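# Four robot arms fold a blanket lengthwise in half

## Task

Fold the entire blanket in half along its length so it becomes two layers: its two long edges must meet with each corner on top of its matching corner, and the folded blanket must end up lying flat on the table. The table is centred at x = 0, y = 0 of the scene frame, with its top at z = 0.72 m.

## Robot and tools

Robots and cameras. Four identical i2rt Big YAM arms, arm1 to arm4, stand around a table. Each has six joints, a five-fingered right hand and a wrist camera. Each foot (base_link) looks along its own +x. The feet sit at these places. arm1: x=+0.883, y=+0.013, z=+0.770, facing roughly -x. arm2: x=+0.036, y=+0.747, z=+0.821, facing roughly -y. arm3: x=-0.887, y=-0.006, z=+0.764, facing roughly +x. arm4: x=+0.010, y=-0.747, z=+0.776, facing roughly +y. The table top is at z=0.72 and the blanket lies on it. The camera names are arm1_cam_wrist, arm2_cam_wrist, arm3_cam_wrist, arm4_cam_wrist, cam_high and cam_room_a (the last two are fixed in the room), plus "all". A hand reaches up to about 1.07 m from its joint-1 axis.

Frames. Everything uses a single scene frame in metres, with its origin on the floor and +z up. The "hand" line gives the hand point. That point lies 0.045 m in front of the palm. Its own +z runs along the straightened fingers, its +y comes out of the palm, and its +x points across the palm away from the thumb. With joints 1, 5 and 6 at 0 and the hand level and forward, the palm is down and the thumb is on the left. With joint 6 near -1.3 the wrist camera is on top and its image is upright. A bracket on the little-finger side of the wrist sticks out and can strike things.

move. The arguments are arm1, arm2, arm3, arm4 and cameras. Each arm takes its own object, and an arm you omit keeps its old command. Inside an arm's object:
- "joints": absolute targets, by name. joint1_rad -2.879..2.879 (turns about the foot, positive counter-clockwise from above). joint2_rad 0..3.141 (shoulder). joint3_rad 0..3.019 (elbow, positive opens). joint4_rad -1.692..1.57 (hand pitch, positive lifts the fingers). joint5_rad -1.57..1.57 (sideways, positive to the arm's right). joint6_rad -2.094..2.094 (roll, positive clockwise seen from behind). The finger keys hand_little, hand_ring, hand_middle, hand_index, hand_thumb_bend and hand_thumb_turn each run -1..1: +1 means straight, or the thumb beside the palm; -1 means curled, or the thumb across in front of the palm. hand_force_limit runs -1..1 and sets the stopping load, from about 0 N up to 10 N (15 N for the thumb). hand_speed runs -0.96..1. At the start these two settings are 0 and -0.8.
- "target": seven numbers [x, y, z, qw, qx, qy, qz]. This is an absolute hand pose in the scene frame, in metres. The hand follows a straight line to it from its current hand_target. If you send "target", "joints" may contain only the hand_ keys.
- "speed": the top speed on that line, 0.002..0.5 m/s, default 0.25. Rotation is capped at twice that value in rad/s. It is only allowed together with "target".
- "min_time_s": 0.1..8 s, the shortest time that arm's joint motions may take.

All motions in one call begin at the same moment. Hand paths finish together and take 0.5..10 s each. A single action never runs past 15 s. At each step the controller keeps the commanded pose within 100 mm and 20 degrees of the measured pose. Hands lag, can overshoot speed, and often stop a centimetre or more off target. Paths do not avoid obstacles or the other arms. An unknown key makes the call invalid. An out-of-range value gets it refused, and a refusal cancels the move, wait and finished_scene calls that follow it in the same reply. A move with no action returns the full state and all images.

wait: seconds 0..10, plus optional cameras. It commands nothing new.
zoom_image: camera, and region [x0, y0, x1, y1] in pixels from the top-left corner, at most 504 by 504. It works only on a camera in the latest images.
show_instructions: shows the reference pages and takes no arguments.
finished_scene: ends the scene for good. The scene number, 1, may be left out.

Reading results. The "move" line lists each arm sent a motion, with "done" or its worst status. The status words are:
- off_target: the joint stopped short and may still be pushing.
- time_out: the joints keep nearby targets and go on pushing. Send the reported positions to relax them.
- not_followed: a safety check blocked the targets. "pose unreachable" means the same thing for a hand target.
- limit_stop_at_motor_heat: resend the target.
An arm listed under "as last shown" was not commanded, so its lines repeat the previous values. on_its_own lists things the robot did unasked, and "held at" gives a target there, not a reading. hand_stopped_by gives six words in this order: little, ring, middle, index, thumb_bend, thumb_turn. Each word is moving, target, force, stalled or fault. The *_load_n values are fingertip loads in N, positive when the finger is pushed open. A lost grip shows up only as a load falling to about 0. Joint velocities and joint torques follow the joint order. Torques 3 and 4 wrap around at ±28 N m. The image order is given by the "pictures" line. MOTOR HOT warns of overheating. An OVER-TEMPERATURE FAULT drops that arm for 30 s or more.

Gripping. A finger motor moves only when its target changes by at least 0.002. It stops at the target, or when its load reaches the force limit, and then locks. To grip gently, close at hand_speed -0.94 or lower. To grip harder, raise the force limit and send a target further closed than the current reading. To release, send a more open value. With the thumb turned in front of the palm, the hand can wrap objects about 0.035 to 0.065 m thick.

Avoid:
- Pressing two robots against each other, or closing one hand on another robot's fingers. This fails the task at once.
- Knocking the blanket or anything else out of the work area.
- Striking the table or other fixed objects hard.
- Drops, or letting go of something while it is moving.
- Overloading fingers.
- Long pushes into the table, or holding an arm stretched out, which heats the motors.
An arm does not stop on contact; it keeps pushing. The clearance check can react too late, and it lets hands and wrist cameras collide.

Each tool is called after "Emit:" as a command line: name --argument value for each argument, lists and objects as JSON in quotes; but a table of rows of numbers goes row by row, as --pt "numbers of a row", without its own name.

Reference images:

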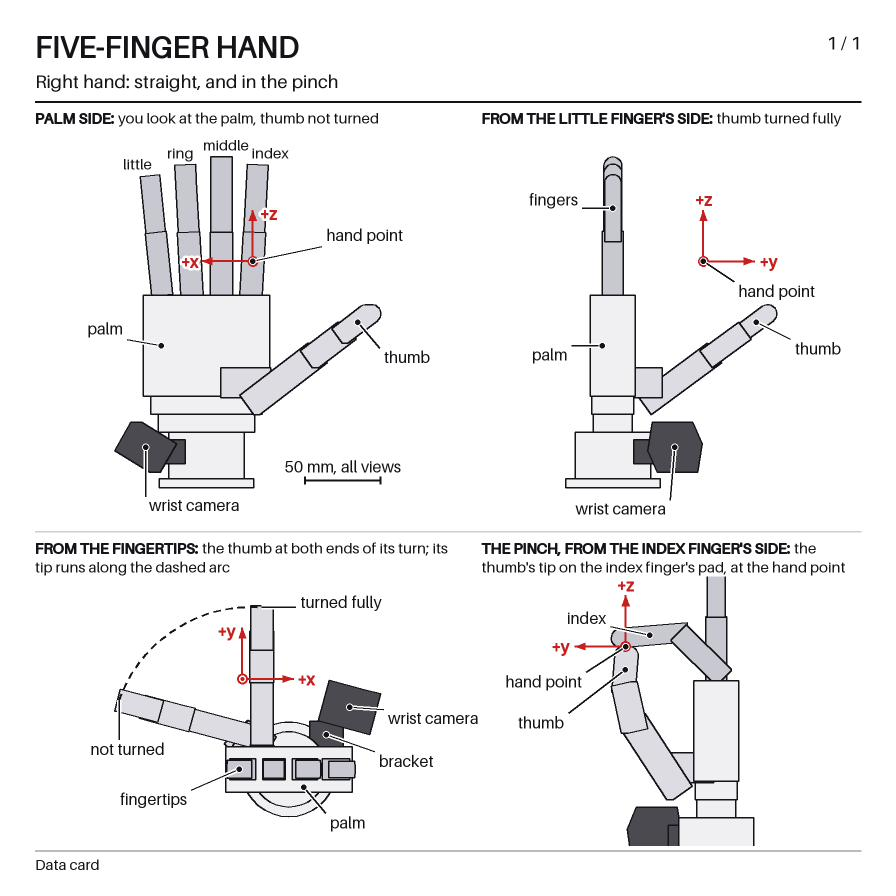

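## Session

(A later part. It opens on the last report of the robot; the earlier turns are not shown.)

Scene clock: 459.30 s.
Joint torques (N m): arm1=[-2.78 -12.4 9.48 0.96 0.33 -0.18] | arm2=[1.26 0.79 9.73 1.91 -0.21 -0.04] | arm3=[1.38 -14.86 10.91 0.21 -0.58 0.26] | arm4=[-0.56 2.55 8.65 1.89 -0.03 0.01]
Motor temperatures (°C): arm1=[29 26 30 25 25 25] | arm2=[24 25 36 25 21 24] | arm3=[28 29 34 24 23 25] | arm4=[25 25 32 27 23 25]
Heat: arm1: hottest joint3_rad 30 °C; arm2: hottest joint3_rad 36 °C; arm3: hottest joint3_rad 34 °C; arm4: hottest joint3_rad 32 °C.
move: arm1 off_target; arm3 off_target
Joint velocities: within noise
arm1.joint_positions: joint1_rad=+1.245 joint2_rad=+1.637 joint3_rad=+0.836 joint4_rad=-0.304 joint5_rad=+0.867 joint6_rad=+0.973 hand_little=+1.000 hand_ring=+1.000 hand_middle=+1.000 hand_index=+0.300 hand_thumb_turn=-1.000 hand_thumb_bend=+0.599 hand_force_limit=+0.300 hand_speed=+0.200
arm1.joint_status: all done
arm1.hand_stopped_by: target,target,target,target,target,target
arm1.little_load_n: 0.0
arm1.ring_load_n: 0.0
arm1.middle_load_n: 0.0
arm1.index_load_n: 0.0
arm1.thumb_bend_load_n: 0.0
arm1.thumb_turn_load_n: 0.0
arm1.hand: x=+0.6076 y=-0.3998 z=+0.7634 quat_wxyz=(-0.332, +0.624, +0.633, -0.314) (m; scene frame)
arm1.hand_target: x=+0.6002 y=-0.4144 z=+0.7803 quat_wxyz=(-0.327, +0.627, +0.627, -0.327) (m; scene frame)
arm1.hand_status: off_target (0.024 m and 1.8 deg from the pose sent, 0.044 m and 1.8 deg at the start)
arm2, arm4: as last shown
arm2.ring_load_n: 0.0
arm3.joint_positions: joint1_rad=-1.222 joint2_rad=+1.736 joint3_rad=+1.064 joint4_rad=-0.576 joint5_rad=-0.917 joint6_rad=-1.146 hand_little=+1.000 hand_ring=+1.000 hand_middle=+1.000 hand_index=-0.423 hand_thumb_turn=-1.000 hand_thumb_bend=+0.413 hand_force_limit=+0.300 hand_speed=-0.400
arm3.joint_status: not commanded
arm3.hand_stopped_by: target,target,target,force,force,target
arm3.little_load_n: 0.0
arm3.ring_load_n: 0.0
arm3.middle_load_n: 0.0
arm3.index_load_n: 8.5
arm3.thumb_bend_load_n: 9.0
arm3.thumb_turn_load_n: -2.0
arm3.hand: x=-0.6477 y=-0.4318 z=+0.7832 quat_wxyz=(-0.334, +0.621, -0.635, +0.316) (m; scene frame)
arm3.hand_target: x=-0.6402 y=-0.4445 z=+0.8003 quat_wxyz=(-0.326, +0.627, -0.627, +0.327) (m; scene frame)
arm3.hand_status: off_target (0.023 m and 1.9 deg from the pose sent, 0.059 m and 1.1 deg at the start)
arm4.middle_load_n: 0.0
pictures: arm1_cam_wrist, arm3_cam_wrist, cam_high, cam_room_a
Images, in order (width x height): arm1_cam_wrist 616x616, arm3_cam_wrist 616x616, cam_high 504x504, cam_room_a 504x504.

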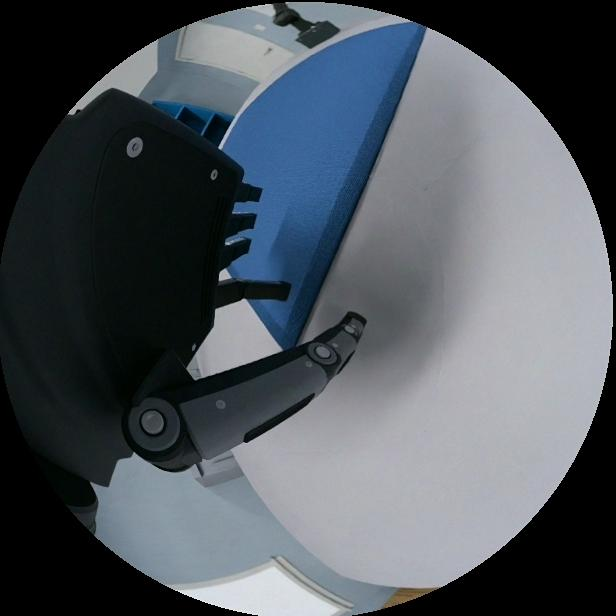

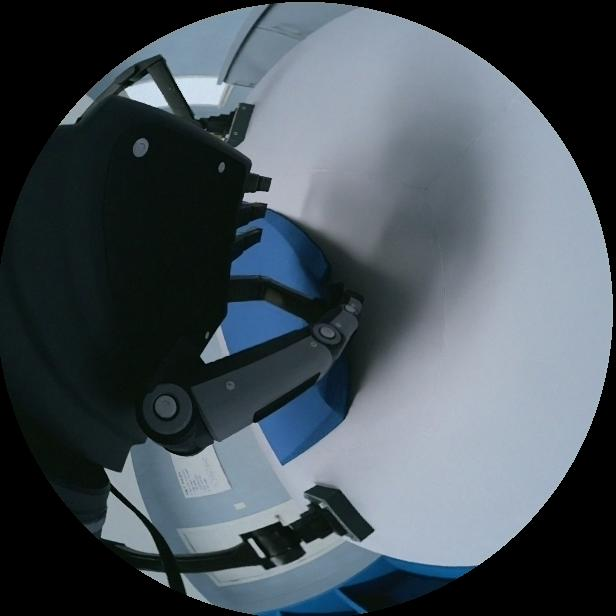

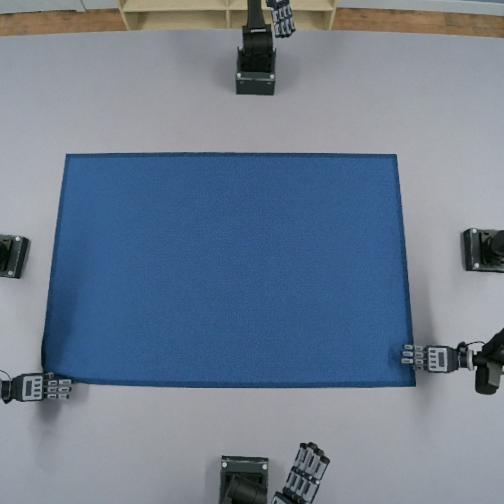

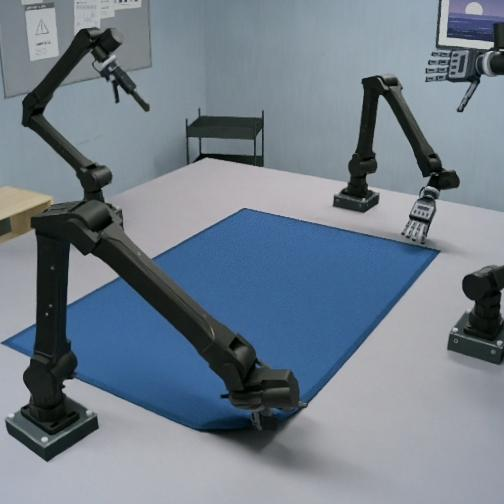

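Emit:
move --arm1 '{"target": [0.560, -0.442, 0.745, 0.3265, -0.6273, -0.6273, 0.3265], "speed": 0.1}' --cameras '["arm1_cam_wrist"]'

Emit:
zoom_image --camera "arm1_cam_wrist" --region '[230, 230, 460, 430]'

Scene clock: 472.17 s.
Joint torques (N m): arm1=[-3.72 -11.22 8.81 2.07 0.08 -0.24] | arm2=[1.38 0.67 9.63 1.91 -0.22 -0.03] | arm3=[1.38 -14.8 10.92 0.2 -0.62 0.25] | arm4=[-0.85 2.55 8.66 1.99 -0.01 0.01]
Motor temperatures (°C): arm1=[29 26 32 25 25 25] | arm2=[24 25 36 25 21 24] | arm3=[28 29 35 24 24 25] | arm4=[25 25 32 27 23 25]
Heat: arm1: hottest joint3_rad 32 °C; arm2: hottest joint3_rad 36 °C; arm3: hottest joint3_rad 35 °C; arm4: hottest joint3_rad 32 °C.
move: arm1 off_target
Joint velocities: within noise
arm1.joint_positions: joint1_rad=+1.199 joint2_rad=+1.758 joint3_rad=+0.929 joint4_rad=-0.200 joint5_rad=+0.843 joint6_rad=+0.903 hand_little=+1.000 hand_ring=+1.000 hand_middle=+1.000 hand_index=+0.300 hand_thumb_turn=-1.000 hand_thumb_bend=+0.599 hand_force_limit=+0.300 hand_speed=+0.200
arm1.joint_status: not commanded
arm1.hand_stopped_by: target,target,target,target,target,target
arm1.little_load_n: 0.0
arm1.ring_load_n: 0.0
arm1.middle_load_n: 0.0
arm1.index_load_n: 0.0
arm1.thumb_bend_load_n: 0.0
arm1.thumb_turn_load_n: 0.0
arm1.hand: x=+0.5718 y=-0.4343 z=+0.7461 quat_wxyz=(-0.328, +0.624, +0.630, -0.325) (m; scene frame)
arm1.hand_target: x=+0.5602 y=-0.4416 z=+0.7453 quat_wxyz=(-0.327, +0.627, +0.627, -0.327) (m; scene frame)
arm1.hand_status: off_target (0.014 m and 0.5 deg from the pose sent, 0.066 m and 1.8 deg at the start)
arm2, arm3, arm4: as last shown
arm3.index_load_n: 8.0
arm3.thumb_bend_load_n: 8.5
arm3.thumb_turn_load_n: -1.5
arm3.hand: x=-0.6478 y=-0.4318 z=+0.7832 quat_wxyz=(-0.334, +0.621, -0.635, +0.316) (m; scene frame)
arm3.hand_target: x=-0.6401 y=-0.4444 z=+0.8003 quat_wxyz=(-0.327, +0.627, -0.627, +0.327) (m; scene frame)
pictures: arm1_cam_wrist
Images, in order (width x height): arm1_cam_wrist 616x616.

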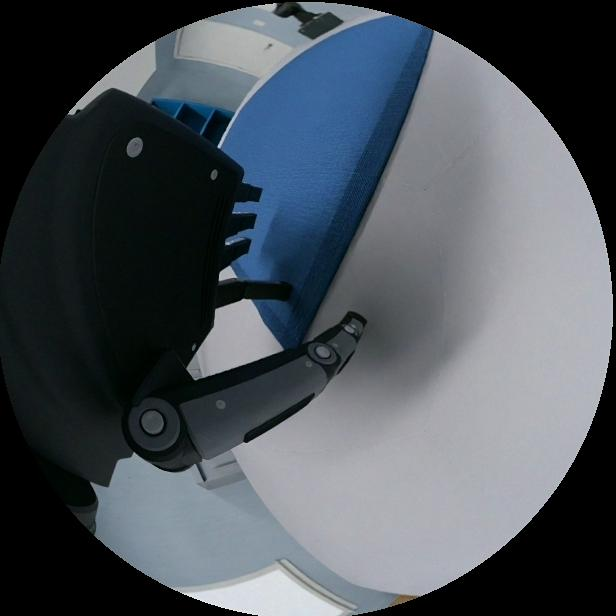

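Scaled by 2.191 from the camera's 616x616 image, which has a finer 880x880 frame.

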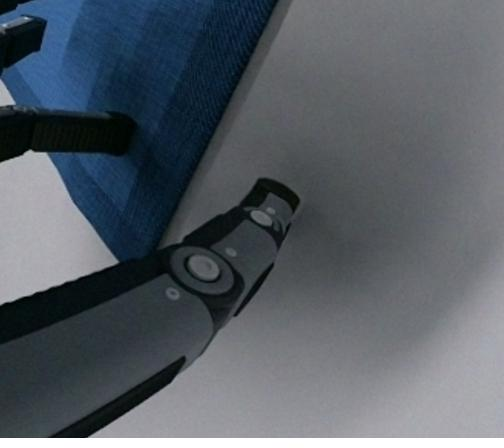

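Emit:
move --arm1 '{"target": [0.548, -0.455, 0.762, 0.3265, -0.6273, -0.6273, 0.3265], "speed": 0.1}'

Emit:
move --arm1 '{"target": [0.548, -0.457, 0.740, 0.3265, -0.6273, -0.6273, 0.3265], "speed": 0.1}' --cameras '["arm1_cam_wrist"]'

Emit:
zoom_image --camera "arm1_cam_wrist" --region '[230, 240, 460, 430]'

Scene clock: 480.90 s.
Joint torques (N m): arm1=[-3.78 -12.45 9.73 1.11 0.26 -0.2] | arm2=[1.49 0.67 9.7 1.91 -0.22 -0.04] | arm3=[1.38 -14.86 10.92 0.18 -0.61 0.25] | arm4=[-0.73 2.43 8.62 2 0 0.01]
Motor temperatures (°C): arm1=[29 26 32 25 25 25] | arm2=[24 25 36 25 21 24] | arm3=[28 29 36 24 24 25] | arm4=[25 25 32 27 23 25]
Heat: arm1: hottest joint3_rad 32 °C; arm2: hottest joint3_rad 36 °C; arm3: hottest joint3_rad 36 °C; arm4: hottest joint3_rad 32 °C.
move: arm1 off_target
Joint velocities: within noise
arm1.joint_positions: joint1_rad=+1.189 joint2_rad=+1.764 joint3_rad=+0.980 joint4_rad=-0.229 joint5_rad=+0.832 joint6_rad=+0.885 hand_little=+1.000 hand_ring=+1.000 hand_middle=+1.000 hand_index=+0.300 hand_thumb_turn=-1.000 hand_thumb_bend=+0.599 hand_force_limit=+0.300 hand_speed=+0.200
arm1.joint_status: not commanded
arm1.hand_stopped_by: target,target,target,target,target,target
arm1.little_load_n: 0.0
arm1.ring_load_n: 0.0
arm1.middle_load_n: 0.0
arm1.index_load_n: 0.0
arm1.thumb_bend_load_n: 0.0
arm1.thumb_turn_load_n: 0.0
arm1.hand: x=+0.5612 y=-0.4479 z=+0.7574 quat_wxyz=(-0.325, +0.624, +0.631, -0.326) (m; scene frame)
arm1.hand_target: x=+0.5482 y=-0.4546 z=+0.7623 quat_wxyz=(-0.326, +0.627, +0.627, -0.327) (m; scene frame)
arm1.hand_status: off_target (0.016 m and 0.6 deg from the pose sent, 0.035 m and 0.6 deg at the start)
arm2, arm3, arm4: as last shown
arm2.index_load_n: -0.5
arm3.thumb_bend_load_n: 9.0
arm4.thumb_bend_load_n: 0.5
pictures: none

Scene clock: 481.87 s.
Joint torques (N m): arm1=[-3.66 -11.16 8.95 2.04 0.09 -0.16] | arm2=[1.49 0.85 9.8 1.89 -0.22 -0.04] | arm3=[1.32 -14.8 10.88 0.18 -0.61 0.26] | arm4=[-0.85 2.32 8.65 1.95 0 0.03]
Motor temperatures (°C): arm1=[29 26 33 25 25 25] | arm2=[24 25 36 25 21 24] | arm3=[28 29 36 24 24 25] | arm4=[25 25 32 27 23 25]
Heat: arm1: hottest joint3_rad 33 °C; arm2: hottest joint3_rad 36 °C; arm3: hottest joint3_rad 36 °C; arm4: hottest joint3_rad 32 °C.
move: arm1 off_target
Joint velocities: within noise
arm1.joint_positions: joint1_rad=+1.189 joint2_rad=+1.795 joint3_rad=+0.981 joint4_rad=-0.198 joint5_rad=+0.837 joint6_rad=+0.885 hand_little=+1.000 hand_ring=+1.000 hand_middle=+1.000 hand_index=+0.300 hand_thumb_turn=-1.000 hand_thumb_bend=+0.599 hand_force_limit=+0.300 hand_speed=+0.200
arm1.joint_status: not commanded
arm1.hand_stopped_by: target,target,target,target,target,target
arm1.little_load_n: 0.0
arm1.ring_load_n: 0.0
arm1.middle_load_n: 0.0
arm1.index_load_n: -0.5
arm1.thumb_bend_load_n: 0.0
arm1.thumb_turn_load_n: 0.0
arm1.hand: x=+0.5592 y=-0.4500 z=+0.7458 quat_wxyz=(-0.328, +0.624, +0.630, -0.327) (m; scene frame)
arm1.hand_target: x=+0.5484 y=-0.4565 z=+0.7402 quat_wxyz=(-0.326, +0.627, +0.627, -0.327) (m; scene frame)
arm1.hand_status: off_target (0.014 m and 0.5 deg from the pose sent, 0.024 m and 0.6 deg at the start)
arm2, arm3, arm4: as last shown
arm2.index_load_n: 0.0
arm3.thumb_bend_load_n: 8.5
arm3.thumb_turn_load_n: -2.0
arm4.index_load_n: -0.5
arm4.thumb_bend_load_n: 0.0
pictures: arm1_cam_wrist
Images, in order (width x height): arm1_cam_wrist 616x616.

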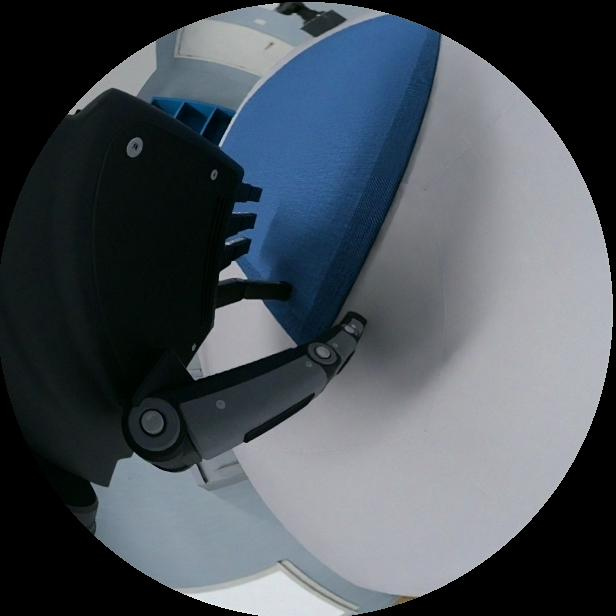

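Scaled by 2.191 from the camera's 616x616 image, which has a finer 880x880 frame.

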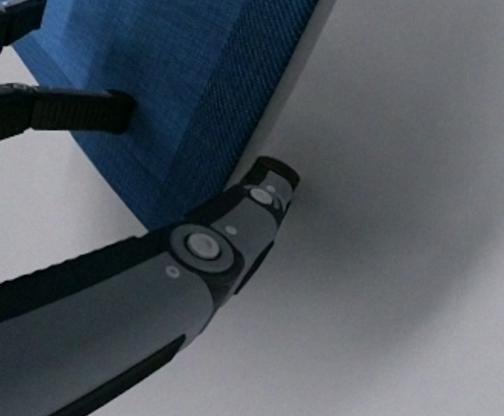

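Emit:
move --arm1 '{"target": [0.546, -0.462, 0.718, 0.3265, -0.6273, -0.6273, 0.3265], "speed": 0.05}'

Emit:
move --arm1 '{"joints": {"hand_index": -0.1, "hand_speed": -0.4, "hand_force_limit": 0.3}}' --cameras '["arm1_cam_wrist"]'

Emit:
zoom_image --camera "arm1_cam_wrist" --region '[230, 240, 460, 430]'

Emit:
move --arm1 '{"joints": {"hand_thumb_bend": 0.4, "hand_index": -0.2}}' --cameras '["arm1_cam_wrist"]'

Emit:
zoom_image --camera "arm1_cam_wrist" --region '[230, 240, 460, 430]'

Emit:
move --arm1 '{"joints": {"hand_thumb_bend": 0.0, "hand_index": -0.6}}' --cameras '["arm1_cam_wrist"]'

Emit:
zoom_image --camera "arm1_cam_wrist" --region '[230, 240, 460, 430]'

Scene clock: 495.30 s.
Joint torques (N m): arm1=[-3.49 -9.99 7.69 1.72 -0.39 -0.14] | arm2=[1.14 0.67 9.62 1.78 -0.21 -0.03] | arm3=[1.38 -14.86 10.91 0.21 -0.62 0.25] | arm4=[-0.67 2.43 8.64 1.95 0 0.02]
Motor temperatures (°C): arm1=[29 26 34 25 25 25] | arm2=[24 25 36 25 21 24] | arm3=[28 29 37 24 24 25] | arm4=[25 25 32 27 23 25]
Heat: arm1: hottest joint3_rad 34 °C; arm2: hottest joint3_rad 36 °C; arm3: hottest joint3_rad 37 °C; arm4: hottest joint3_rad 32 °C.
move: arm1 off_target
Joint velocities: within noise
arm1.joint_positions: joint1_rad=+1.189 joint2_rad=+1.829 joint3_rad=+1.002 joint4_rad=-0.144 joint5_rad=+0.851 joint6_rad=+0.885 hand_little=+1.000 hand_ring=+1.000 hand_middle=+1.000 hand_index=+0.300 hand_thumb_turn=-1.000 hand_thumb_bend=+0.599 hand_force_limit=+0.300 hand_speed=+0.200
arm1.joint_status: not commanded
arm1.hand_stopped_by: target,target,target,target,target,target
arm1.little_load_n: 0.0
arm1.ring_load_n: 0.0
arm1.middle_load_n: 0.0
arm1.index_load_n: 0.5
arm1.thumb_bend_load_n: 0.0
arm1.thumb_turn_load_n: 0.0
arm1.hand: x=+0.5500 y=-0.4641 z=+0.7429 quat_wxyz=(-0.327, +0.627, +0.618, -0.345) (m; scene frame)
arm1.hand_target: x=+0.5470 y=-0.4608 z=+0.7187 quat_wxyz=(-0.326, +0.627, +0.627, -0.326) (m; scene frame)
arm1.hand_status: off_target (0.025 m and 2.3 deg from the pose sent, 0.033 m and 0.5 deg at the start)
arm2, arm3, arm4: as last shown
arm2.thumb_turn_load_n: -0.5
arm3.joint_positions: joint1_rad=-1.222 joint2_rad=+1.736 joint3_rad=+1.064 joint4_rad=-0.576 joint5_rad=-0.916 joint6_rad=-1.146 hand_little=+1.000 hand_ring=+1.000 hand_middle=+1.000 hand_index=-0.423 hand_thumb_turn=-1.000 hand_thumb_bend=+0.413 hand_force_limit=+0.300 hand_speed=-0.400
arm3.hand: x=-0.6478 y=-0.4319 z=+0.7832 quat_wxyz=(-0.333, +0.621, -0.635, +0.316) (m; scene frame)
arm4.index_load_n: 0.0
pictures: none

Scene clock: 496.03 s.
Joint torques (N m): arm1=[-2.9 -10.64 7.2 1.44 -0.38 -0.15] | arm2=[1.73 0.56 9.76 1.89 -0.18 -0.04] | arm3=[1.38 -14.8 10.92 0.2 -0.62 0.26] | arm4=[-0.97 2.2 8.64 1.96 -0.01 0]
Motor temperatures (°C): arm1=[29 26 34 25 25 25] | arm2=[24 25 36 25 21 24] | arm3=[28 29 37 24 24 25] | arm4=[25 25 32 27 23 25]
Heat: arm1: hottest joint3_rad 34 °C; arm2: hottest joint3_rad 36 °C; arm3: hottest joint3_rad 37 °C; arm4: hottest joint3_rad 32 °C.
move: arm1 done
Joint velocities: within noise
arm1.joint_positions: joint1_rad=+1.180 joint2_rad=+1.835 joint3_rad=+1.008 joint4_rad=-0.138 joint5_rad=+0.850 joint6_rad=+0.885 hand_little=+1.000 hand_ring=+1.000 hand_middle=+1.000 hand_index=-0.100 hand_thumb_turn=-1.000 hand_thumb_bend=+0.598 hand_force_limit=+0.300 hand_speed=-0.400
arm1.joint_status: all done
arm1.hand_stopped_by: target,target,target,target,target,target
arm1.little_load_n: 0.0
arm1.ring_load_n: 0.0
arm1.middle_load_n: 0.0
arm1.index_load_n: 1.0
arm1.thumb_bend_load_n: -2.0
arm1.thumb_turn_load_n: -1.0
arm1.hand: x=+0.5445 y=-0.4643 z=+0.7426 quat_wxyz=(-0.328, +0.630, +0.614, -0.346) (m; scene frame)
arm1.hand_target: x=+0.5470 y=-0.4609 z=+0.7189 quat_wxyz=(-0.326, +0.627, +0.627, -0.326) (m; scene frame)
arm1.hand_status: not commanded
arm2.joint_positions: joint1_rad=+0.156 joint2_rad=+0.624 joint3_rad=+1.341 joint4_rad=-1.620 joint5_rad=-0.214 joint6_rad=-0.808 hand_little=+1.000 hand_ring=+1.000 hand_middle=+1.000 hand_index=+1.000 hand_thumb_turn=+1.000 hand_thumb_bend=+1.000 hand_force_limit=+0.000 hand_speed=-0.800
arm2.joint_status: not commanded
arm2.hand_stopped_by: target,target,target,target,target,target
arm2.little_load_n: 0.0
arm2.ring_load_n: 0.0
arm2.middle_load_n: 0.0
arm2.index_load_n: 0.0
arm2.thumb_bend_load_n: 0.0
arm2.thumb_turn_load_n: 0.0
arm2.hand: x=+0.0775 y=+0.5925 z=+1.2282 quat_wxyz=(+0.019, +0.452, -0.825, +0.339) (m; scene frame)
arm2.hand_target: x=+0.0778 y=+0.5914 z=+1.2376 quat_wxyz=(+0.024, +0.451, -0.821, +0.350) (m; scene frame)
arm2.hand_status: not commanded
arm3: as last shown
arm3.thumb_turn_load_n: -1.5
arm3.hand: x=-0.6479 y=-0.4319 z=+0.7831 quat_wxyz=(-0.333, +0.621, -0.635, +0.316) (m; scene frame)
arm3.hand_target: x=-0.6402 y=-0.4445 z=+0.8003 quat_wxyz=(-0.326, +0.627, -0.627, +0.327) (m; scene frame)
arm4.joint_positions: joint1_rad=-0.354 joint2_rad=+0.646 joint3_rad=+1.604 joint4_rad=-1.162 joint5_rad=+0.015 joint6_rad=-1.239 hand_little=+1.000 hand_ring=+1.000 hand_middle=+1.000 hand_index=+1.000 hand_thumb_turn=+1.000 hand_thumb_bend=+1.000 hand_force_limit=+0.000 hand_speed=-0.800
arm4.joint_status: not commanded
arm4.hand_stopped_by: target,target,target,target,target,target
arm4.little_load_n: 0.0
arm4.ring_load_n: 0.0
arm4.middle_load_n: 0.0
arm4.index_load_n: 0.0
arm4.thumb_bend_load_n: 0.0
arm4.thumb_turn_load_n: 0.0
arm4.hand: x=+0.1450 y=-0.5525 z=+1.4000 quat_wxyz=(-0.428, +0.709, +0.313, +0.465) (m; scene frame)
arm4.hand_target: x=+0.1437 y=-0.5556 z=+1.4085 quat_wxyz=(-0.433, +0.703, +0.311, +0.471) (m; scene frame)
arm4.hand_status: not commanded
pictures: arm1_cam_wrist
Images, in order (width x height): arm1_cam_wrist 616x616.

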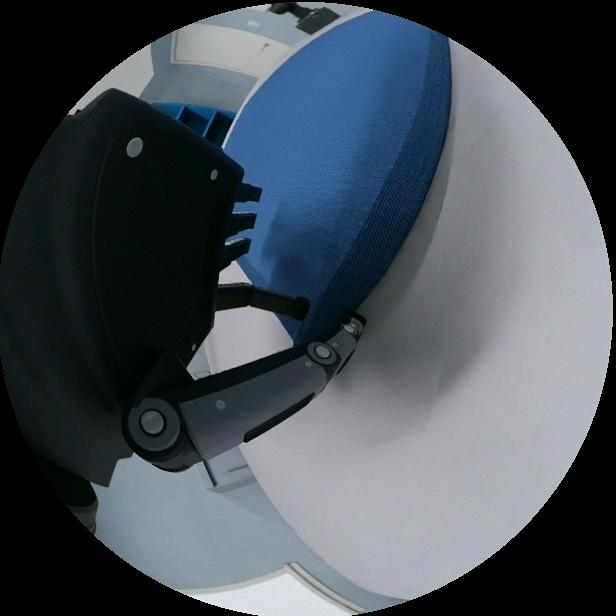

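Scaled by 2.191 from the camera's 616x616 image, which has a finer 880x880 frame.

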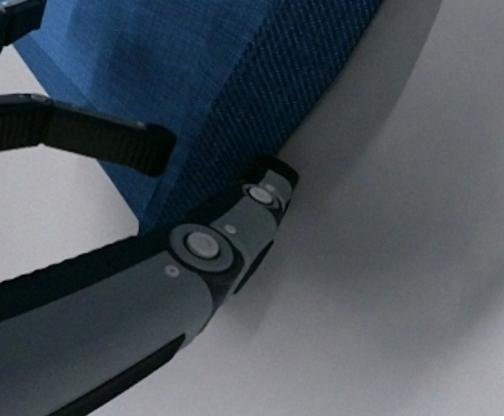

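Scene clock: 496.73 s.
Joint torques (N m): arm1=[-2.84 -10.93 7.19 1.44 -0.09 -0.15] | arm2=[1.14 0.56 9.7 1.81 -0.19 -0.06] | arm3=[1.38 -14.74 10.92 0.2 -0.63 0.26] | arm4=[-0.62 2.26 8.66 2.04 -0.01 0.04]
Motor temperatures (°C): arm1=[29 26 34 25 25 25] | arm2=[24 25 36 25 21 24] | arm3=[28 29 37 24 24 25] | arm4=[25 25 32 27 23 25]
Heat: arm1: hottest joint3_rad 34 °C; arm2: hottest joint3_rad 36 °C; arm3: hottest joint3_rad 37 °C; arm4: hottest joint3_rad 32 °C.
move: arm1 done
Joint velocities: within noise
arm1.joint_positions: joint1_rad=+1.180 joint2_rad=+1.839 joint3_rad=+1.008 joint4_rad=-0.138 joint5_rad=+0.842 joint6_rad=+0.886 hand_little=+1.000 hand_ring=+1.000 hand_middle=+1.000 hand_index=-0.200 hand_thumb_turn=-1.000 hand_thumb_bend=+0.400 hand_force_limit=+0.300 hand_speed=-0.400
arm1.joint_status: all done
arm1.hand_stopped_by: target,target,target,target,target,target
arm1.little_load_n: -0.5
arm1.ring_load_n: 0.0
arm1.middle_load_n: 0.0
arm1.index_load_n: -1.0
arm1.thumb_bend_load_n: 0.5
arm1.thumb_turn_load_n: 0.0
arm1.hand: x=+0.5458 y=-0.4648 z=+0.7398 quat_wxyz=(-0.325, +0.630, +0.616, -0.344) (m; scene frame)
arm1.hand_target: x=+0.5470 y=-0.4609 z=+0.7187 quat_wxyz=(-0.326, +0.627, +0.627, -0.326) (m; scene frame)
arm1.hand_status: not commanded
arm2, arm3, arm4: as last shown
arm3.thumb_bend_load_n: 9.0
arm3.thumb_turn_load_n: -2.0
pictures: arm1_cam_wrist
Images, in order (width x height): arm1_cam_wrist 616x616.

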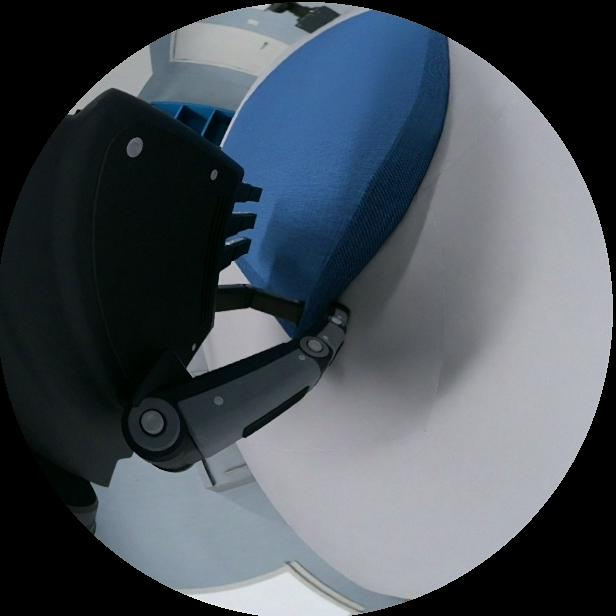

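Scaled by 2.191 from the camera's 616x616 image, which has a finer 880x880 frame.

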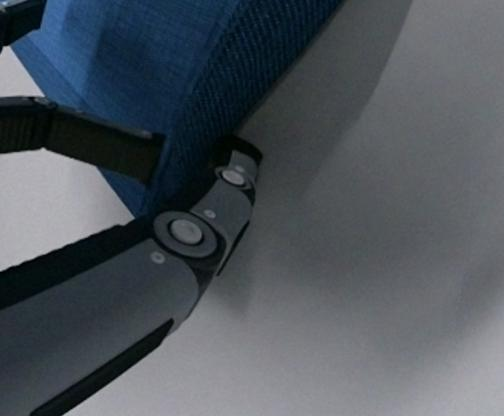

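Scene clock: 497.53 s.
Joint torques (N m): arm1=[-2.84 -11.34 7.16 1.44 -0.07 -0.16] | arm2=[1.55 0.56 9.66 1.88 -0.21 -0.04] | arm3=[1.26 -14.8 10.89 0.2 -0.63 0.26] | arm4=[-0.85 2.43 8.68 2.04 -0.02 0.01]
Motor temperatures (°C): arm1=[29 26 34 25 25 25] | arm2=[24 25 36 25 21 24] | arm3=[28 29 37 24 24 25] | arm4=[25 25 32 27 23 25]
Heat: arm1: hottest joint3_rad 34 °C; arm2: hottest joint3_rad 36 °C; arm3: hottest joint3_rad 37 °C; arm4: hottest joint3_rad 32 °C.
move: arm1 off_target
Joint velocities: within noise
arm1.joint_positions: joint1_rad=+1.179 joint2_rad=+1.844 joint3_rad=+1.008 joint4_rad=-0.138 joint5_rad=+0.842 joint6_rad=+0.887 hand_little=+1.000 hand_ring=+1.000 hand_middle=+1.000 hand_index=-0.302 hand_thumb_turn=-1.000 hand_thumb_bend=+0.271 hand_force_limit=+0.300 hand_speed=-0.400
arm1.joint_status: hand_index off_target (ended at -0.302, target -0.600); hand_thumb_bend off_target (ended at +0.271, target +0.000)
arm1.hand_stopped_by: target,target,target,force,force,target
arm1.little_load_n: 0.0
arm1.ring_load_n: 0.0
arm1.middle_load_n: 0.0
arm1.index_load_n: 10.0
arm1.thumb_bend_load_n: 12.5
arm1.thumb_turn_load_n: -2.0
arm1.hand: x=+0.5460 y=-0.4641 z=+0.7373 quat_wxyz=(-0.325, +0.630, +0.617, -0.342) (m; scene frame)
arm1.hand_target: x=+0.5468 y=-0.4608 z=+0.7187 quat_wxyz=(-0.326, +0.628, +0.627, -0.326) (m; scene frame)
arm1.hand_status: not commanded
arm2, arm3, arm4: as last shown
arm3.thumb_bend_load_n: 8.5
pictures: arm1_cam_wrist
Images, in order (width x height): arm1_cam_wrist 616x616.

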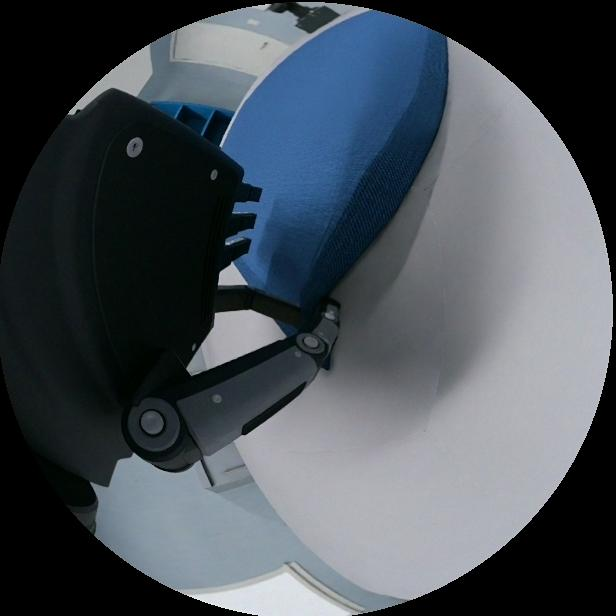

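Scaled by 2.191 from the camera's 616x616 image, which has a finer 880x880 frame.

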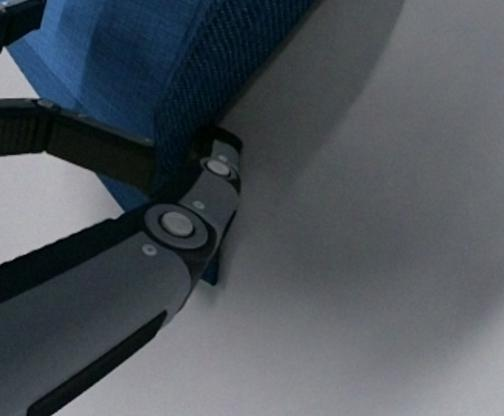

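Grasped it seems. Test lift.

Emit:
move --arm1 '{"target": [0.560, -0.445, 0.80, 0.3265, -0.6273, -0.6273, 0.3265], "speed": 0.06}' --cameras '["arm1_cam_wrist", "arm3_cam_wrist", "cam_high", "cam_room_a"]'

Emit:
zoom_image --camera "arm1_cam_wrist" --region '[230, 240, 460, 430]'

Scene clock: 504.03 s.
Joint torques (N m): arm1=[-2.14 -13.86 7.15 1.06 0.27 -0.02] | arm2=[1.55 0.79 9.66 1.8 -0.2 -0.05] | arm3=[1.38 -14.86 10.91 0.2 -0.63 0.25] | arm4=[-0.56 2.43 8.62 1.95 0 0.03]
Motor temperatures (°C): arm1=[29 26 34 25 25 25] | arm2=[24 25 36 25 21 24] | arm3=[28 29 37 24 24 25] | arm4=[25 25 32 27 23 25]
Heat: arm1: hottest joint3_rad 34 °C; arm2: hottest joint3_rad 36 °C; arm3: hottest joint3_rad 37 °C; arm4: hottest joint3_rad 32 °C.
move: arm1 done
Joint velocities: within noise
arm1.joint_positions: joint1_rad=+1.179 joint2_rad=+1.690 joint3_rad=+1.008 joint4_rad=-0.330 joint5_rad=+0.838 joint6_rad=+0.887 hand_little=+1.000 hand_ring=+1.000 hand_middle=+1.000 hand_index=-0.302 hand_thumb_turn=-1.000 hand_thumb_bend=+0.271 hand_force_limit=+0.300 hand_speed=-0.400
arm1.joint_status: not commanded
arm1.hand_stopped_by: target,target,target,force,force,target
arm1.little_load_n: 0.0
arm1.ring_load_n: 0.0
arm1.middle_load_n: -0.5
arm1.index_load_n: 9.0
arm1.thumb_bend_load_n: 9.5
arm1.thumb_turn_load_n: -2.0
arm1.hand: x=+0.5560 y=-0.4446 z=+0.7967 quat_wxyz=(-0.329, +0.627, +0.626, -0.326) (m; scene frame)
arm1.hand_target: x=+0.5598 y=-0.4450 z=+0.8001 quat_wxyz=(-0.326, +0.627, +0.627, -0.327) (m; scene frame)
arm1.hand_status: done (0.005 m and 0.4 deg from the pose sent, 0.067 m and 2.2 deg at the start)
arm2, arm4: as last shown
arm2.thumb_turn_load_n: -0.5
arm3.joint_positions: joint1_rad=-1.222 joint2_rad=+1.736 joint3_rad=+1.064 joint4_rad=-0.576 joint5_rad=-0.916 joint6_rad=-1.146 hand_little=+1.000 hand_ring=+1.000 hand_middle=+1.000 hand_index=-0.423 hand_thumb_turn=-1.000 hand_thumb_bend=+0.413 hand_force_limit=+0.300 hand_speed=-0.400
arm3.joint_status: not commanded
arm3.hand_stopped_by: target,target,target,force,force,target
arm3.little_load_n: 0.0
arm3.ring_load_n: 0.0
arm3.middle_load_n: 0.0
arm3.index_load_n: 8.5
arm3.thumb_bend_load_n: 9.0
arm3.thumb_turn_load_n: -1.5
arm3.hand: x=-0.6475 y=-0.4317 z=+0.7831 quat_wxyz=(-0.333, +0.621, -0.635, +0.315) (m; scene frame)
arm3.hand_target: x=-0.6402 y=-0.4445 z=+0.8003 quat_wxyz=(-0.326, +0.627, -0.627, +0.327) (m; scene frame)
arm3.hand_status: not commanded
pictures: arm1_cam_wrist, arm3_cam_wrist, cam_high, cam_room_a
Images, in order (width x height): arm1_cam_wrist 616x616, arm3_cam_wrist 616x616, cam_high 504x504, cam_room_a 504x504.

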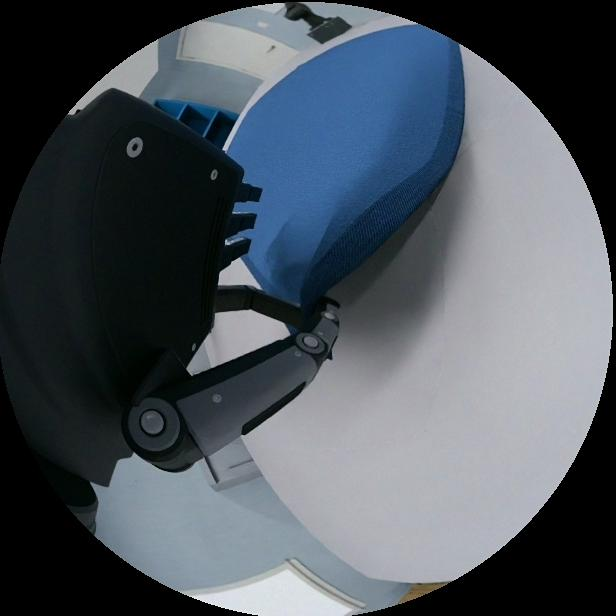

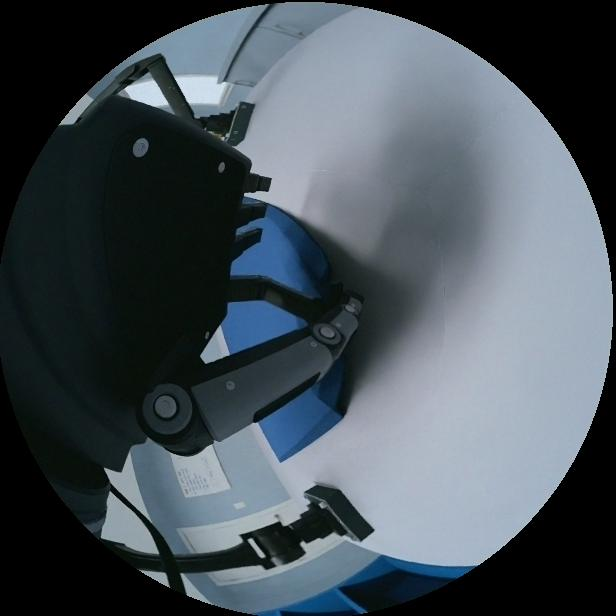

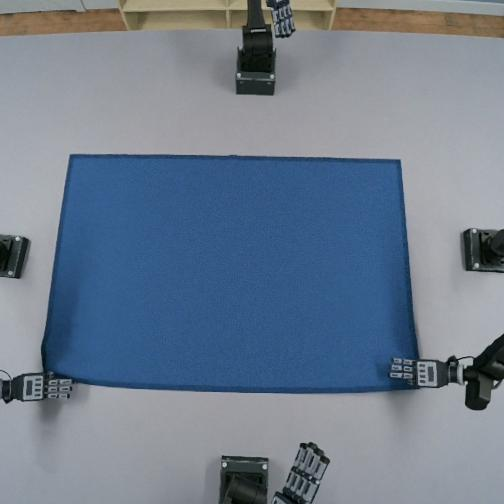

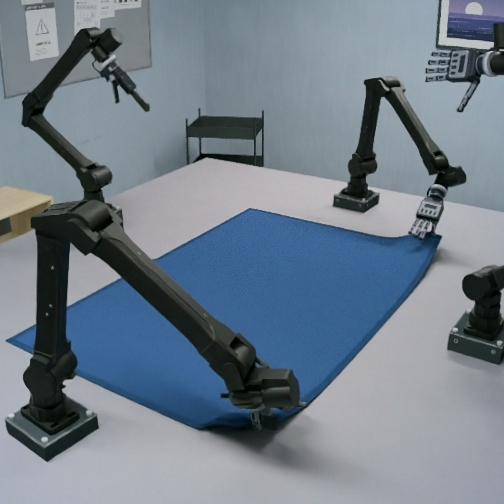

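Scaled by 2.191 from the camera's 616x616 image, which has a finer 880x880 frame.

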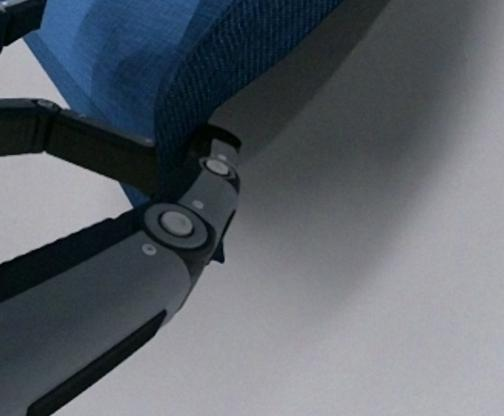

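Emit:
move --arm1 '{"target": [0.562, -0.37, 0.93, 0.3265, -0.6273, -0.6273, 0.3265], "speed": 0.12}' --arm3 '{"target": [-0.650, -0.37, 0.93, 0.3265, -0.6273, 0.6273, -0.3265], "speed": 0.12}' --cameras '["arm1_cam_wrist", "arm3_cam_wrist", "cam_high", "cam_room_a"]'

Scene clock: 536.03 s.
Joint torques (N m): arm1=[-2.96 -10.75 9.81 1.11 0.03 -0.25] | arm2=[1.67 0.85 9.72 1.88 -0.22 -0.06] | arm3=[0.79 -10.99 9.87 0.29 -0.42 0.3] | arm4=[-0.73 2.49 8.57 1.99 -0.03 0.04]
Motor temperatures (°C): arm1=[29 27 33 25 25 25] | arm2=[24 25 36 25 21 24] | arm3=[28 30 38 24 24 25] | arm4=[25 25 32 27 23 25]
Heat: arm1: hottest joint3_rad 33 °C; arm2: hottest joint3_rad 36 °C; arm3: hottest joint3_rad 38 °C; arm4: hottest joint3_rad 32 °C.
move: arm1 done; arm3 done
Joint velocities: within noise
arm1.joint_positions: joint1_rad=+1.116 joint2_rad=+1.330 joint3_rad=+0.973 joint4_rad=-0.598 joint5_rad=+0.803 joint6_rad=+0.812 hand_little=+1.000 hand_ring=+1.000 hand_middle=+1.000 hand_index=-0.302 hand_thumb_turn=-1.000 hand_thumb_bend=+0.271 hand_force_limit=+0.300 hand_speed=-0.400
arm1.joint_status: not commanded
arm1.hand_stopped_by: target,target,target,force,force,target
arm1.little_load_n: 0.0
arm1.ring_load_n: 0.0
arm1.middle_load_n: 0.0
arm1.index_load_n: 9.5
arm1.thumb_bend_load_n: 9.0
arm1.thumb_turn_load_n: -2.0
arm1.hand: x=+0.5636 y=-0.3702 z=+0.9237 quat_wxyz=(-0.329, +0.628, +0.625, -0.326) (m; scene frame)
arm1.hand_target: x=+0.5621 y=-0.3700 z=+0.9299 quat_wxyz=(-0.327, +0.627, +0.627, -0.326) (m; scene frame)
arm1.hand_status: done (0.006 m and 0.3 deg from the pose sent, 0.153 m and 0.4 deg at the start)
arm2, arm4: as last shown
arm2.thumb_turn_load_n: 0.0
arm3.joint_positions: joint1_rad=-1.192 joint2_rad=+1.384 joint3_rad=+1.064 joint4_rad=-0.865 joint5_rad=-0.912 joint6_rad=-1.116 hand_little=+1.000 hand_ring=+1.000 hand_middle=+1.000 hand_index=-0.423 hand_thumb_turn=-1.000 hand_thumb_bend=+0.413 hand_force_limit=+0.300 hand_speed=-0.400
arm3.joint_status: not commanded
arm3.hand_stopped_by: target,target,target,force,force,target
arm3.little_load_n: 0.0
arm3.ring_load_n: 0.0
arm3.middle_load_n: 0.0
arm3.index_load_n: 9.0
arm3.thumb_bend_load_n: 8.5
arm3.thumb_turn_load_n: -1.5
arm3.hand: x=-0.6497 y=-0.3717 z=+0.9258 quat_wxyz=(-0.327, +0.629, -0.623, +0.329) (m; scene frame)
arm3.hand_target: x=-0.6500 y=-0.3700 z=+0.9301 quat_wxyz=(-0.326, +0.627, -0.627, +0.327) (m; scene frame)
arm3.hand_status: done (0.005 m and 0.6 deg from the pose sent, 0.159 m and 1.9 deg at the start)
pictures: arm1_cam_wrist, arm3_cam_wrist, cam_high, cam_room_a
Images, in order (width x height): arm1_cam_wrist 616x616, arm3_cam_wrist 616x616, cam_high 504x504, cam_room_a 504x504.

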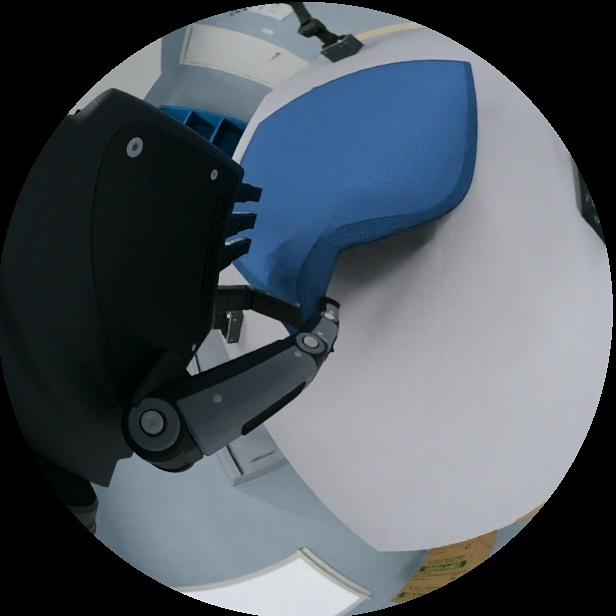

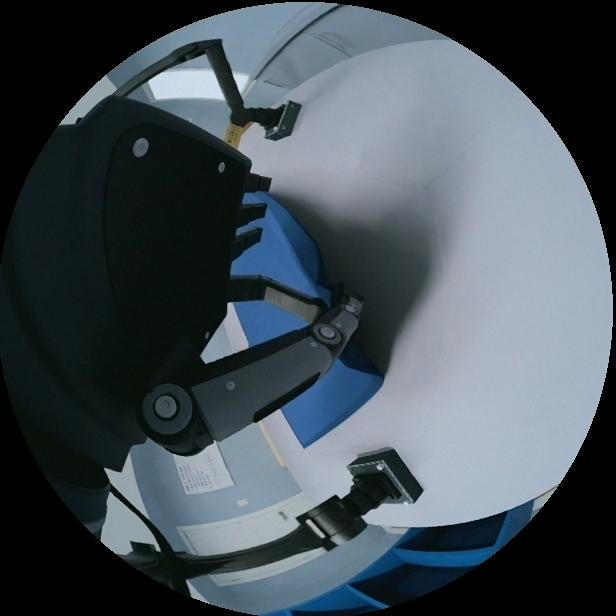

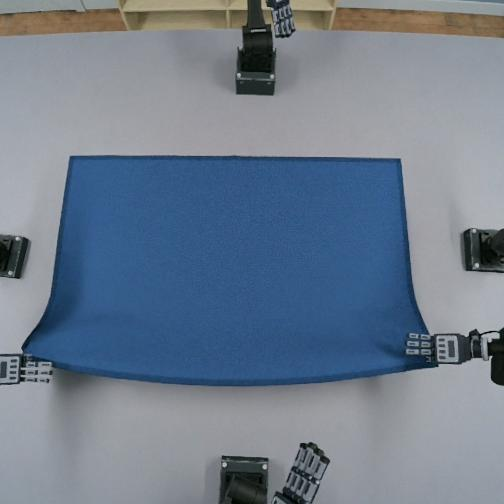

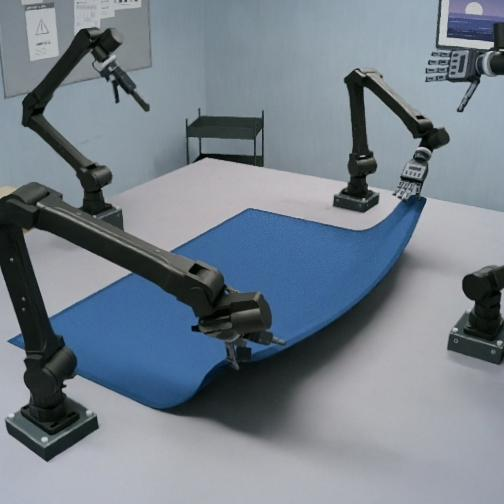

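Emit:
move --arm1 '{"target": [0.567, -0.22, 1.03, 0.3265, -0.6273, -0.6273, 0.3265], "speed": 0.15}' --arm3 '{"target": [-0.655, -0.22, 1.03, 0.3265, -0.6273, 0.6273, -0.3265], "speed": 0.15}'

Emit:
move --arm1 '{"target": [0.570, -0.03, 1.07, 0.3265, -0.6273, -0.6273, 0.3265], "speed": 0.15}' --arm3 '{"target": [-0.658, -0.03, 1.07, 0.3265, -0.6273, 0.6273, -0.3265], "speed": 0.15}' --cameras '["arm1_cam_wrist", "arm3_cam_wrist", "cam_high", "cam_room_a"]'

Scene clock: 544.33 s.
Joint torques (N m): arm1=[-3.02 -4.84 10.36 1.39 -0.1 -0.22] | arm2=[1.26 0.56 9.7 1.84 -0.22 -0.05] | arm3=[0.79 -4.54 9.87 0.53 -0.35 0.32] | arm4=[-0.97 2.61 8.57 1.89 0 0.01]
Motor temperatures (°C): arm1=[29 27 33 25 25 25] | arm2=[24 25 36 25 21 24] | arm3=[28 30 37 24 24 25] | arm4=[25 25 32 27 23 25]
Heat: arm1: hottest joint3_rad 33 °C; arm2: hottest joint3_rad 36 °C; arm3: hottest joint3_rad 37 °C; arm4: hottest joint3_rad 32 °C.
move: arm1 done; arm3 done
Joint velocities: within noise
arm1.joint_positions: joint1_rad=+0.859 joint2_rad=+0.899 joint3_rad=+0.910 joint4_rad=-0.789 joint5_rad=+0.634 joint6_rad=+0.556 hand_little=+1.000 hand_ring=+1.000 hand_middle=+1.000 hand_index=-0.302 hand_thumb_turn=-1.000 hand_thumb_bend=+0.271 hand_force_limit=+0.300 hand_speed=-0.400
arm1.joint_status: not commanded
arm1.hand_stopped_by: target,target,target,force,force,target
arm1.little_load_n: 0.0
arm1.ring_load_n: 0.0
arm1.middle_load_n: -0.5
arm1.index_load_n: 9.5
arm1.thumb_bend_load_n: 9.0
arm1.thumb_turn_load_n: -2.0
arm1.hand: x=+0.5662 y=-0.2228 z=+1.0273 quat_wxyz=(-0.327, +0.629, +0.623, -0.329) (m; scene frame)
arm1.hand_target: x=+0.5669 y=-0.2200 z=+1.0301 quat_wxyz=(-0.327, +0.627, +0.627, -0.327) (m; scene frame)
arm1.hand_status: done (0.004 m and 0.6 deg from the pose sent, 0.184 m and 0.4 deg at the start)
arm2, arm4: as last shown
arm3.joint_positions: joint1_rad=-1.052 joint2_rad=+0.915 joint3_rad=+0.973 joint4_rad=-1.076 joint5_rad=-0.848 joint6_rad=-0.921 hand_little=+1.000 hand_ring=+1.000 hand_middle=+1.000 hand_index=-0.423 hand_thumb_turn=-1.000 hand_thumb_bend=+0.413 hand_force_limit=+0.300 hand_speed=-0.400
arm3.joint_status: not commanded
arm3.hand_stopped_by: target,target,target,force,force,target
arm3.little_load_n: -0.5
arm3.ring_load_n: 0.0
arm3.middle_load_n: 0.0
arm3.index_load_n: 9.0
arm3.thumb_bend_load_n: 8.5
arm3.thumb_turn_load_n: -1.5
arm3.hand: x=-0.6534 y=-0.2246 z=+1.0324 quat_wxyz=(-0.324, +0.631, -0.620, +0.336) (m; scene frame)
arm3.hand_target: x=-0.6550 y=-0.2201 z=+1.0300 quat_wxyz=(-0.326, +0.627, -0.627, +0.326) (m; scene frame)
arm3.hand_status: done (0.005 m and 1.5 deg from the pose sent, 0.184 m and 0.6 deg at the start)
pictures: none

Scene clock: 546.60 s.
Joint torques (N m): arm1=[-3.25 -2.49 11.58 1.54 -0.33 -0.25] | arm2=[1.38 0.56 9.69 1.83 -0.22 -0.04] | arm3=[1.26 0.15 9.83 2.28 -0.13 0.32] | arm4=[-0.62 2.49 8.61 1.92 0 0.02]
Motor temperatures (°C): arm1=[29 27 34 25 25 25] | arm2=[24 25 36 25 21 24] | arm3=[28 30 37 24 24 25] | arm4=[25 25 32 27 23 25]
Heat: arm1: hottest joint3_rad 34 °C; arm2: hottest joint3_rad 36 °C; arm3: hottest joint3_rad 37 °C; arm4: hottest joint3_rad 32 °C.
move: arm1 off_target; arm3 done
Joint velocities: within noise
arm1.joint_positions: joint1_rad=+0.089 joint2_rad=+0.641 joint3_rad=+0.861 joint4_rad=-0.842 joint5_rad=+0.022 joint6_rad=+0.044 hand_little=+1.000 hand_ring=+1.000 hand_middle=+1.000 hand_index=-0.302 hand_thumb_turn=-1.000 hand_thumb_bend=+0.271 hand_force_limit=+0.300 hand_speed=-0.400
arm1.joint_status: not commanded
arm1.hand_stopped_by: target,target,target,force,force,target
arm1.little_load_n: 0.0
arm1.ring_load_n: 0.0
arm1.middle_load_n: 0.0
arm1.index_load_n: 10.0
arm1.thumb_bend_load_n: 9.0
arm1.thumb_turn_load_n: -2.5
arm1.hand: x=+0.5667 y=-0.0328 z=+1.0581 quat_wxyz=(-0.320, +0.632, +0.628, -0.323) (m; scene frame)
arm1.hand_target: x=+0.5700 y=-0.0301 z=+1.0697 quat_wxyz=(-0.327, +0.627, +0.627, -0.326) (m; scene frame)
arm1.hand_status: off_target (0.013 m and 1.0 deg from the pose sent, 0.198 m and 0.6 deg at the start)
arm2, arm4: as last shown
arm2.thumb_bend_load_n: -0.5
arm3.joint_positions: joint1_rad=-0.353 joint2_rad=+0.455 joint3_rad=+0.875 joint4_rad=-1.093 joint5_rad=-0.357 joint6_rad=-0.285 hand_little=+1.000 hand_ring=+1.000 hand_middle=+1.000 hand_index=-0.423 hand_thumb_turn=-1.000 hand_thumb_bend=+0.413 hand_force_limit=+0.300 hand_speed=-0.400
arm3.joint_status: not commanded
arm3.hand_stopped_by: target,target,target,force,force,target
arm3.little_load_n: 0.0
arm3.ring_load_n: 0.0
arm3.middle_load_n: 0.0
arm3.index_load_n: 8.5
arm3.thumb_bend_load_n: 9.0
arm3.thumb_turn_load_n: -1.5
arm3.hand: x=-0.6584 y=-0.0325 z=+1.0677 quat_wxyz=(-0.321, +0.629, -0.630, +0.322) (m; scene frame)
arm3.hand_target: x=-0.6581 y=-0.0300 z=+1.0700 quat_wxyz=(-0.327, +0.627, -0.627, +0.326) (m; scene frame)
arm3.hand_status: done (0.003 m and 0.9 deg from the pose sent, 0.198 m and 1.5 deg at the start)
pictures: arm1_cam_wrist, arm3_cam_wrist, cam_high, cam_room_a
Images, in order (width x height): arm1_cam_wrist 616x616, arm3_cam_wrist 616x616, cam_high 504x504, cam_room_a 504x504.

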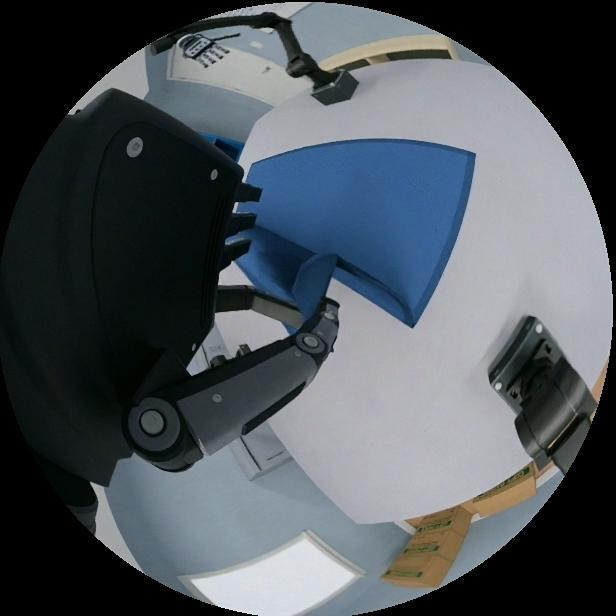

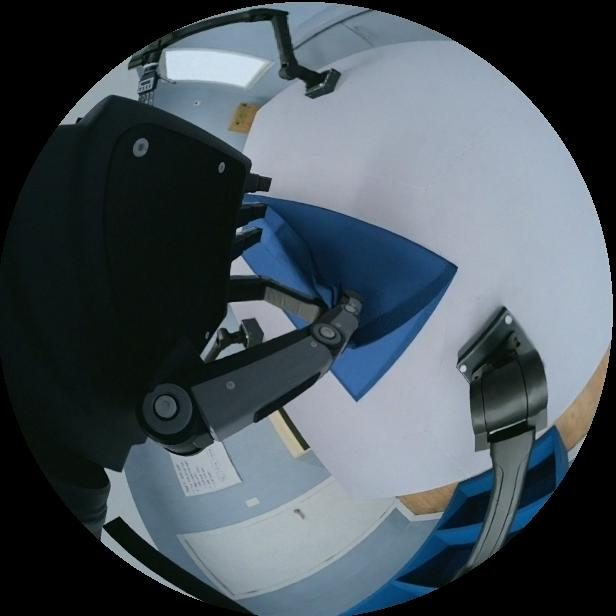

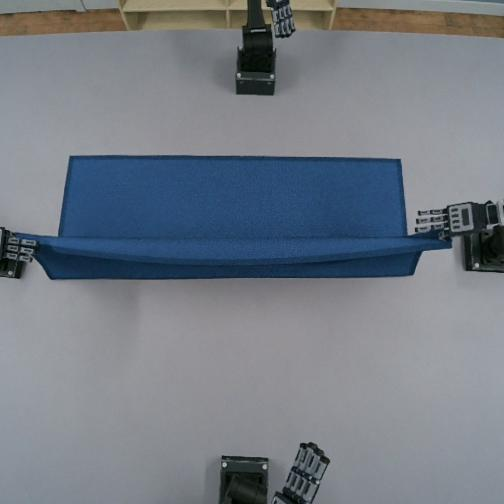

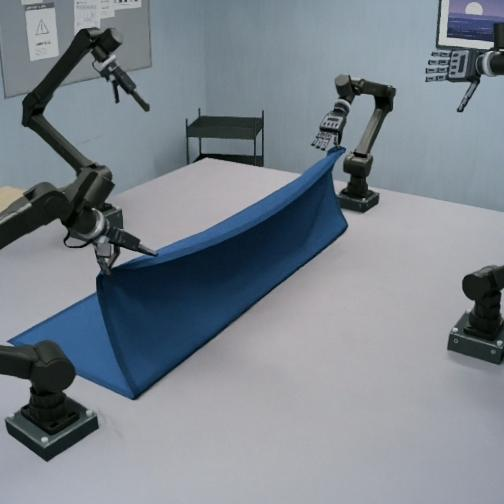

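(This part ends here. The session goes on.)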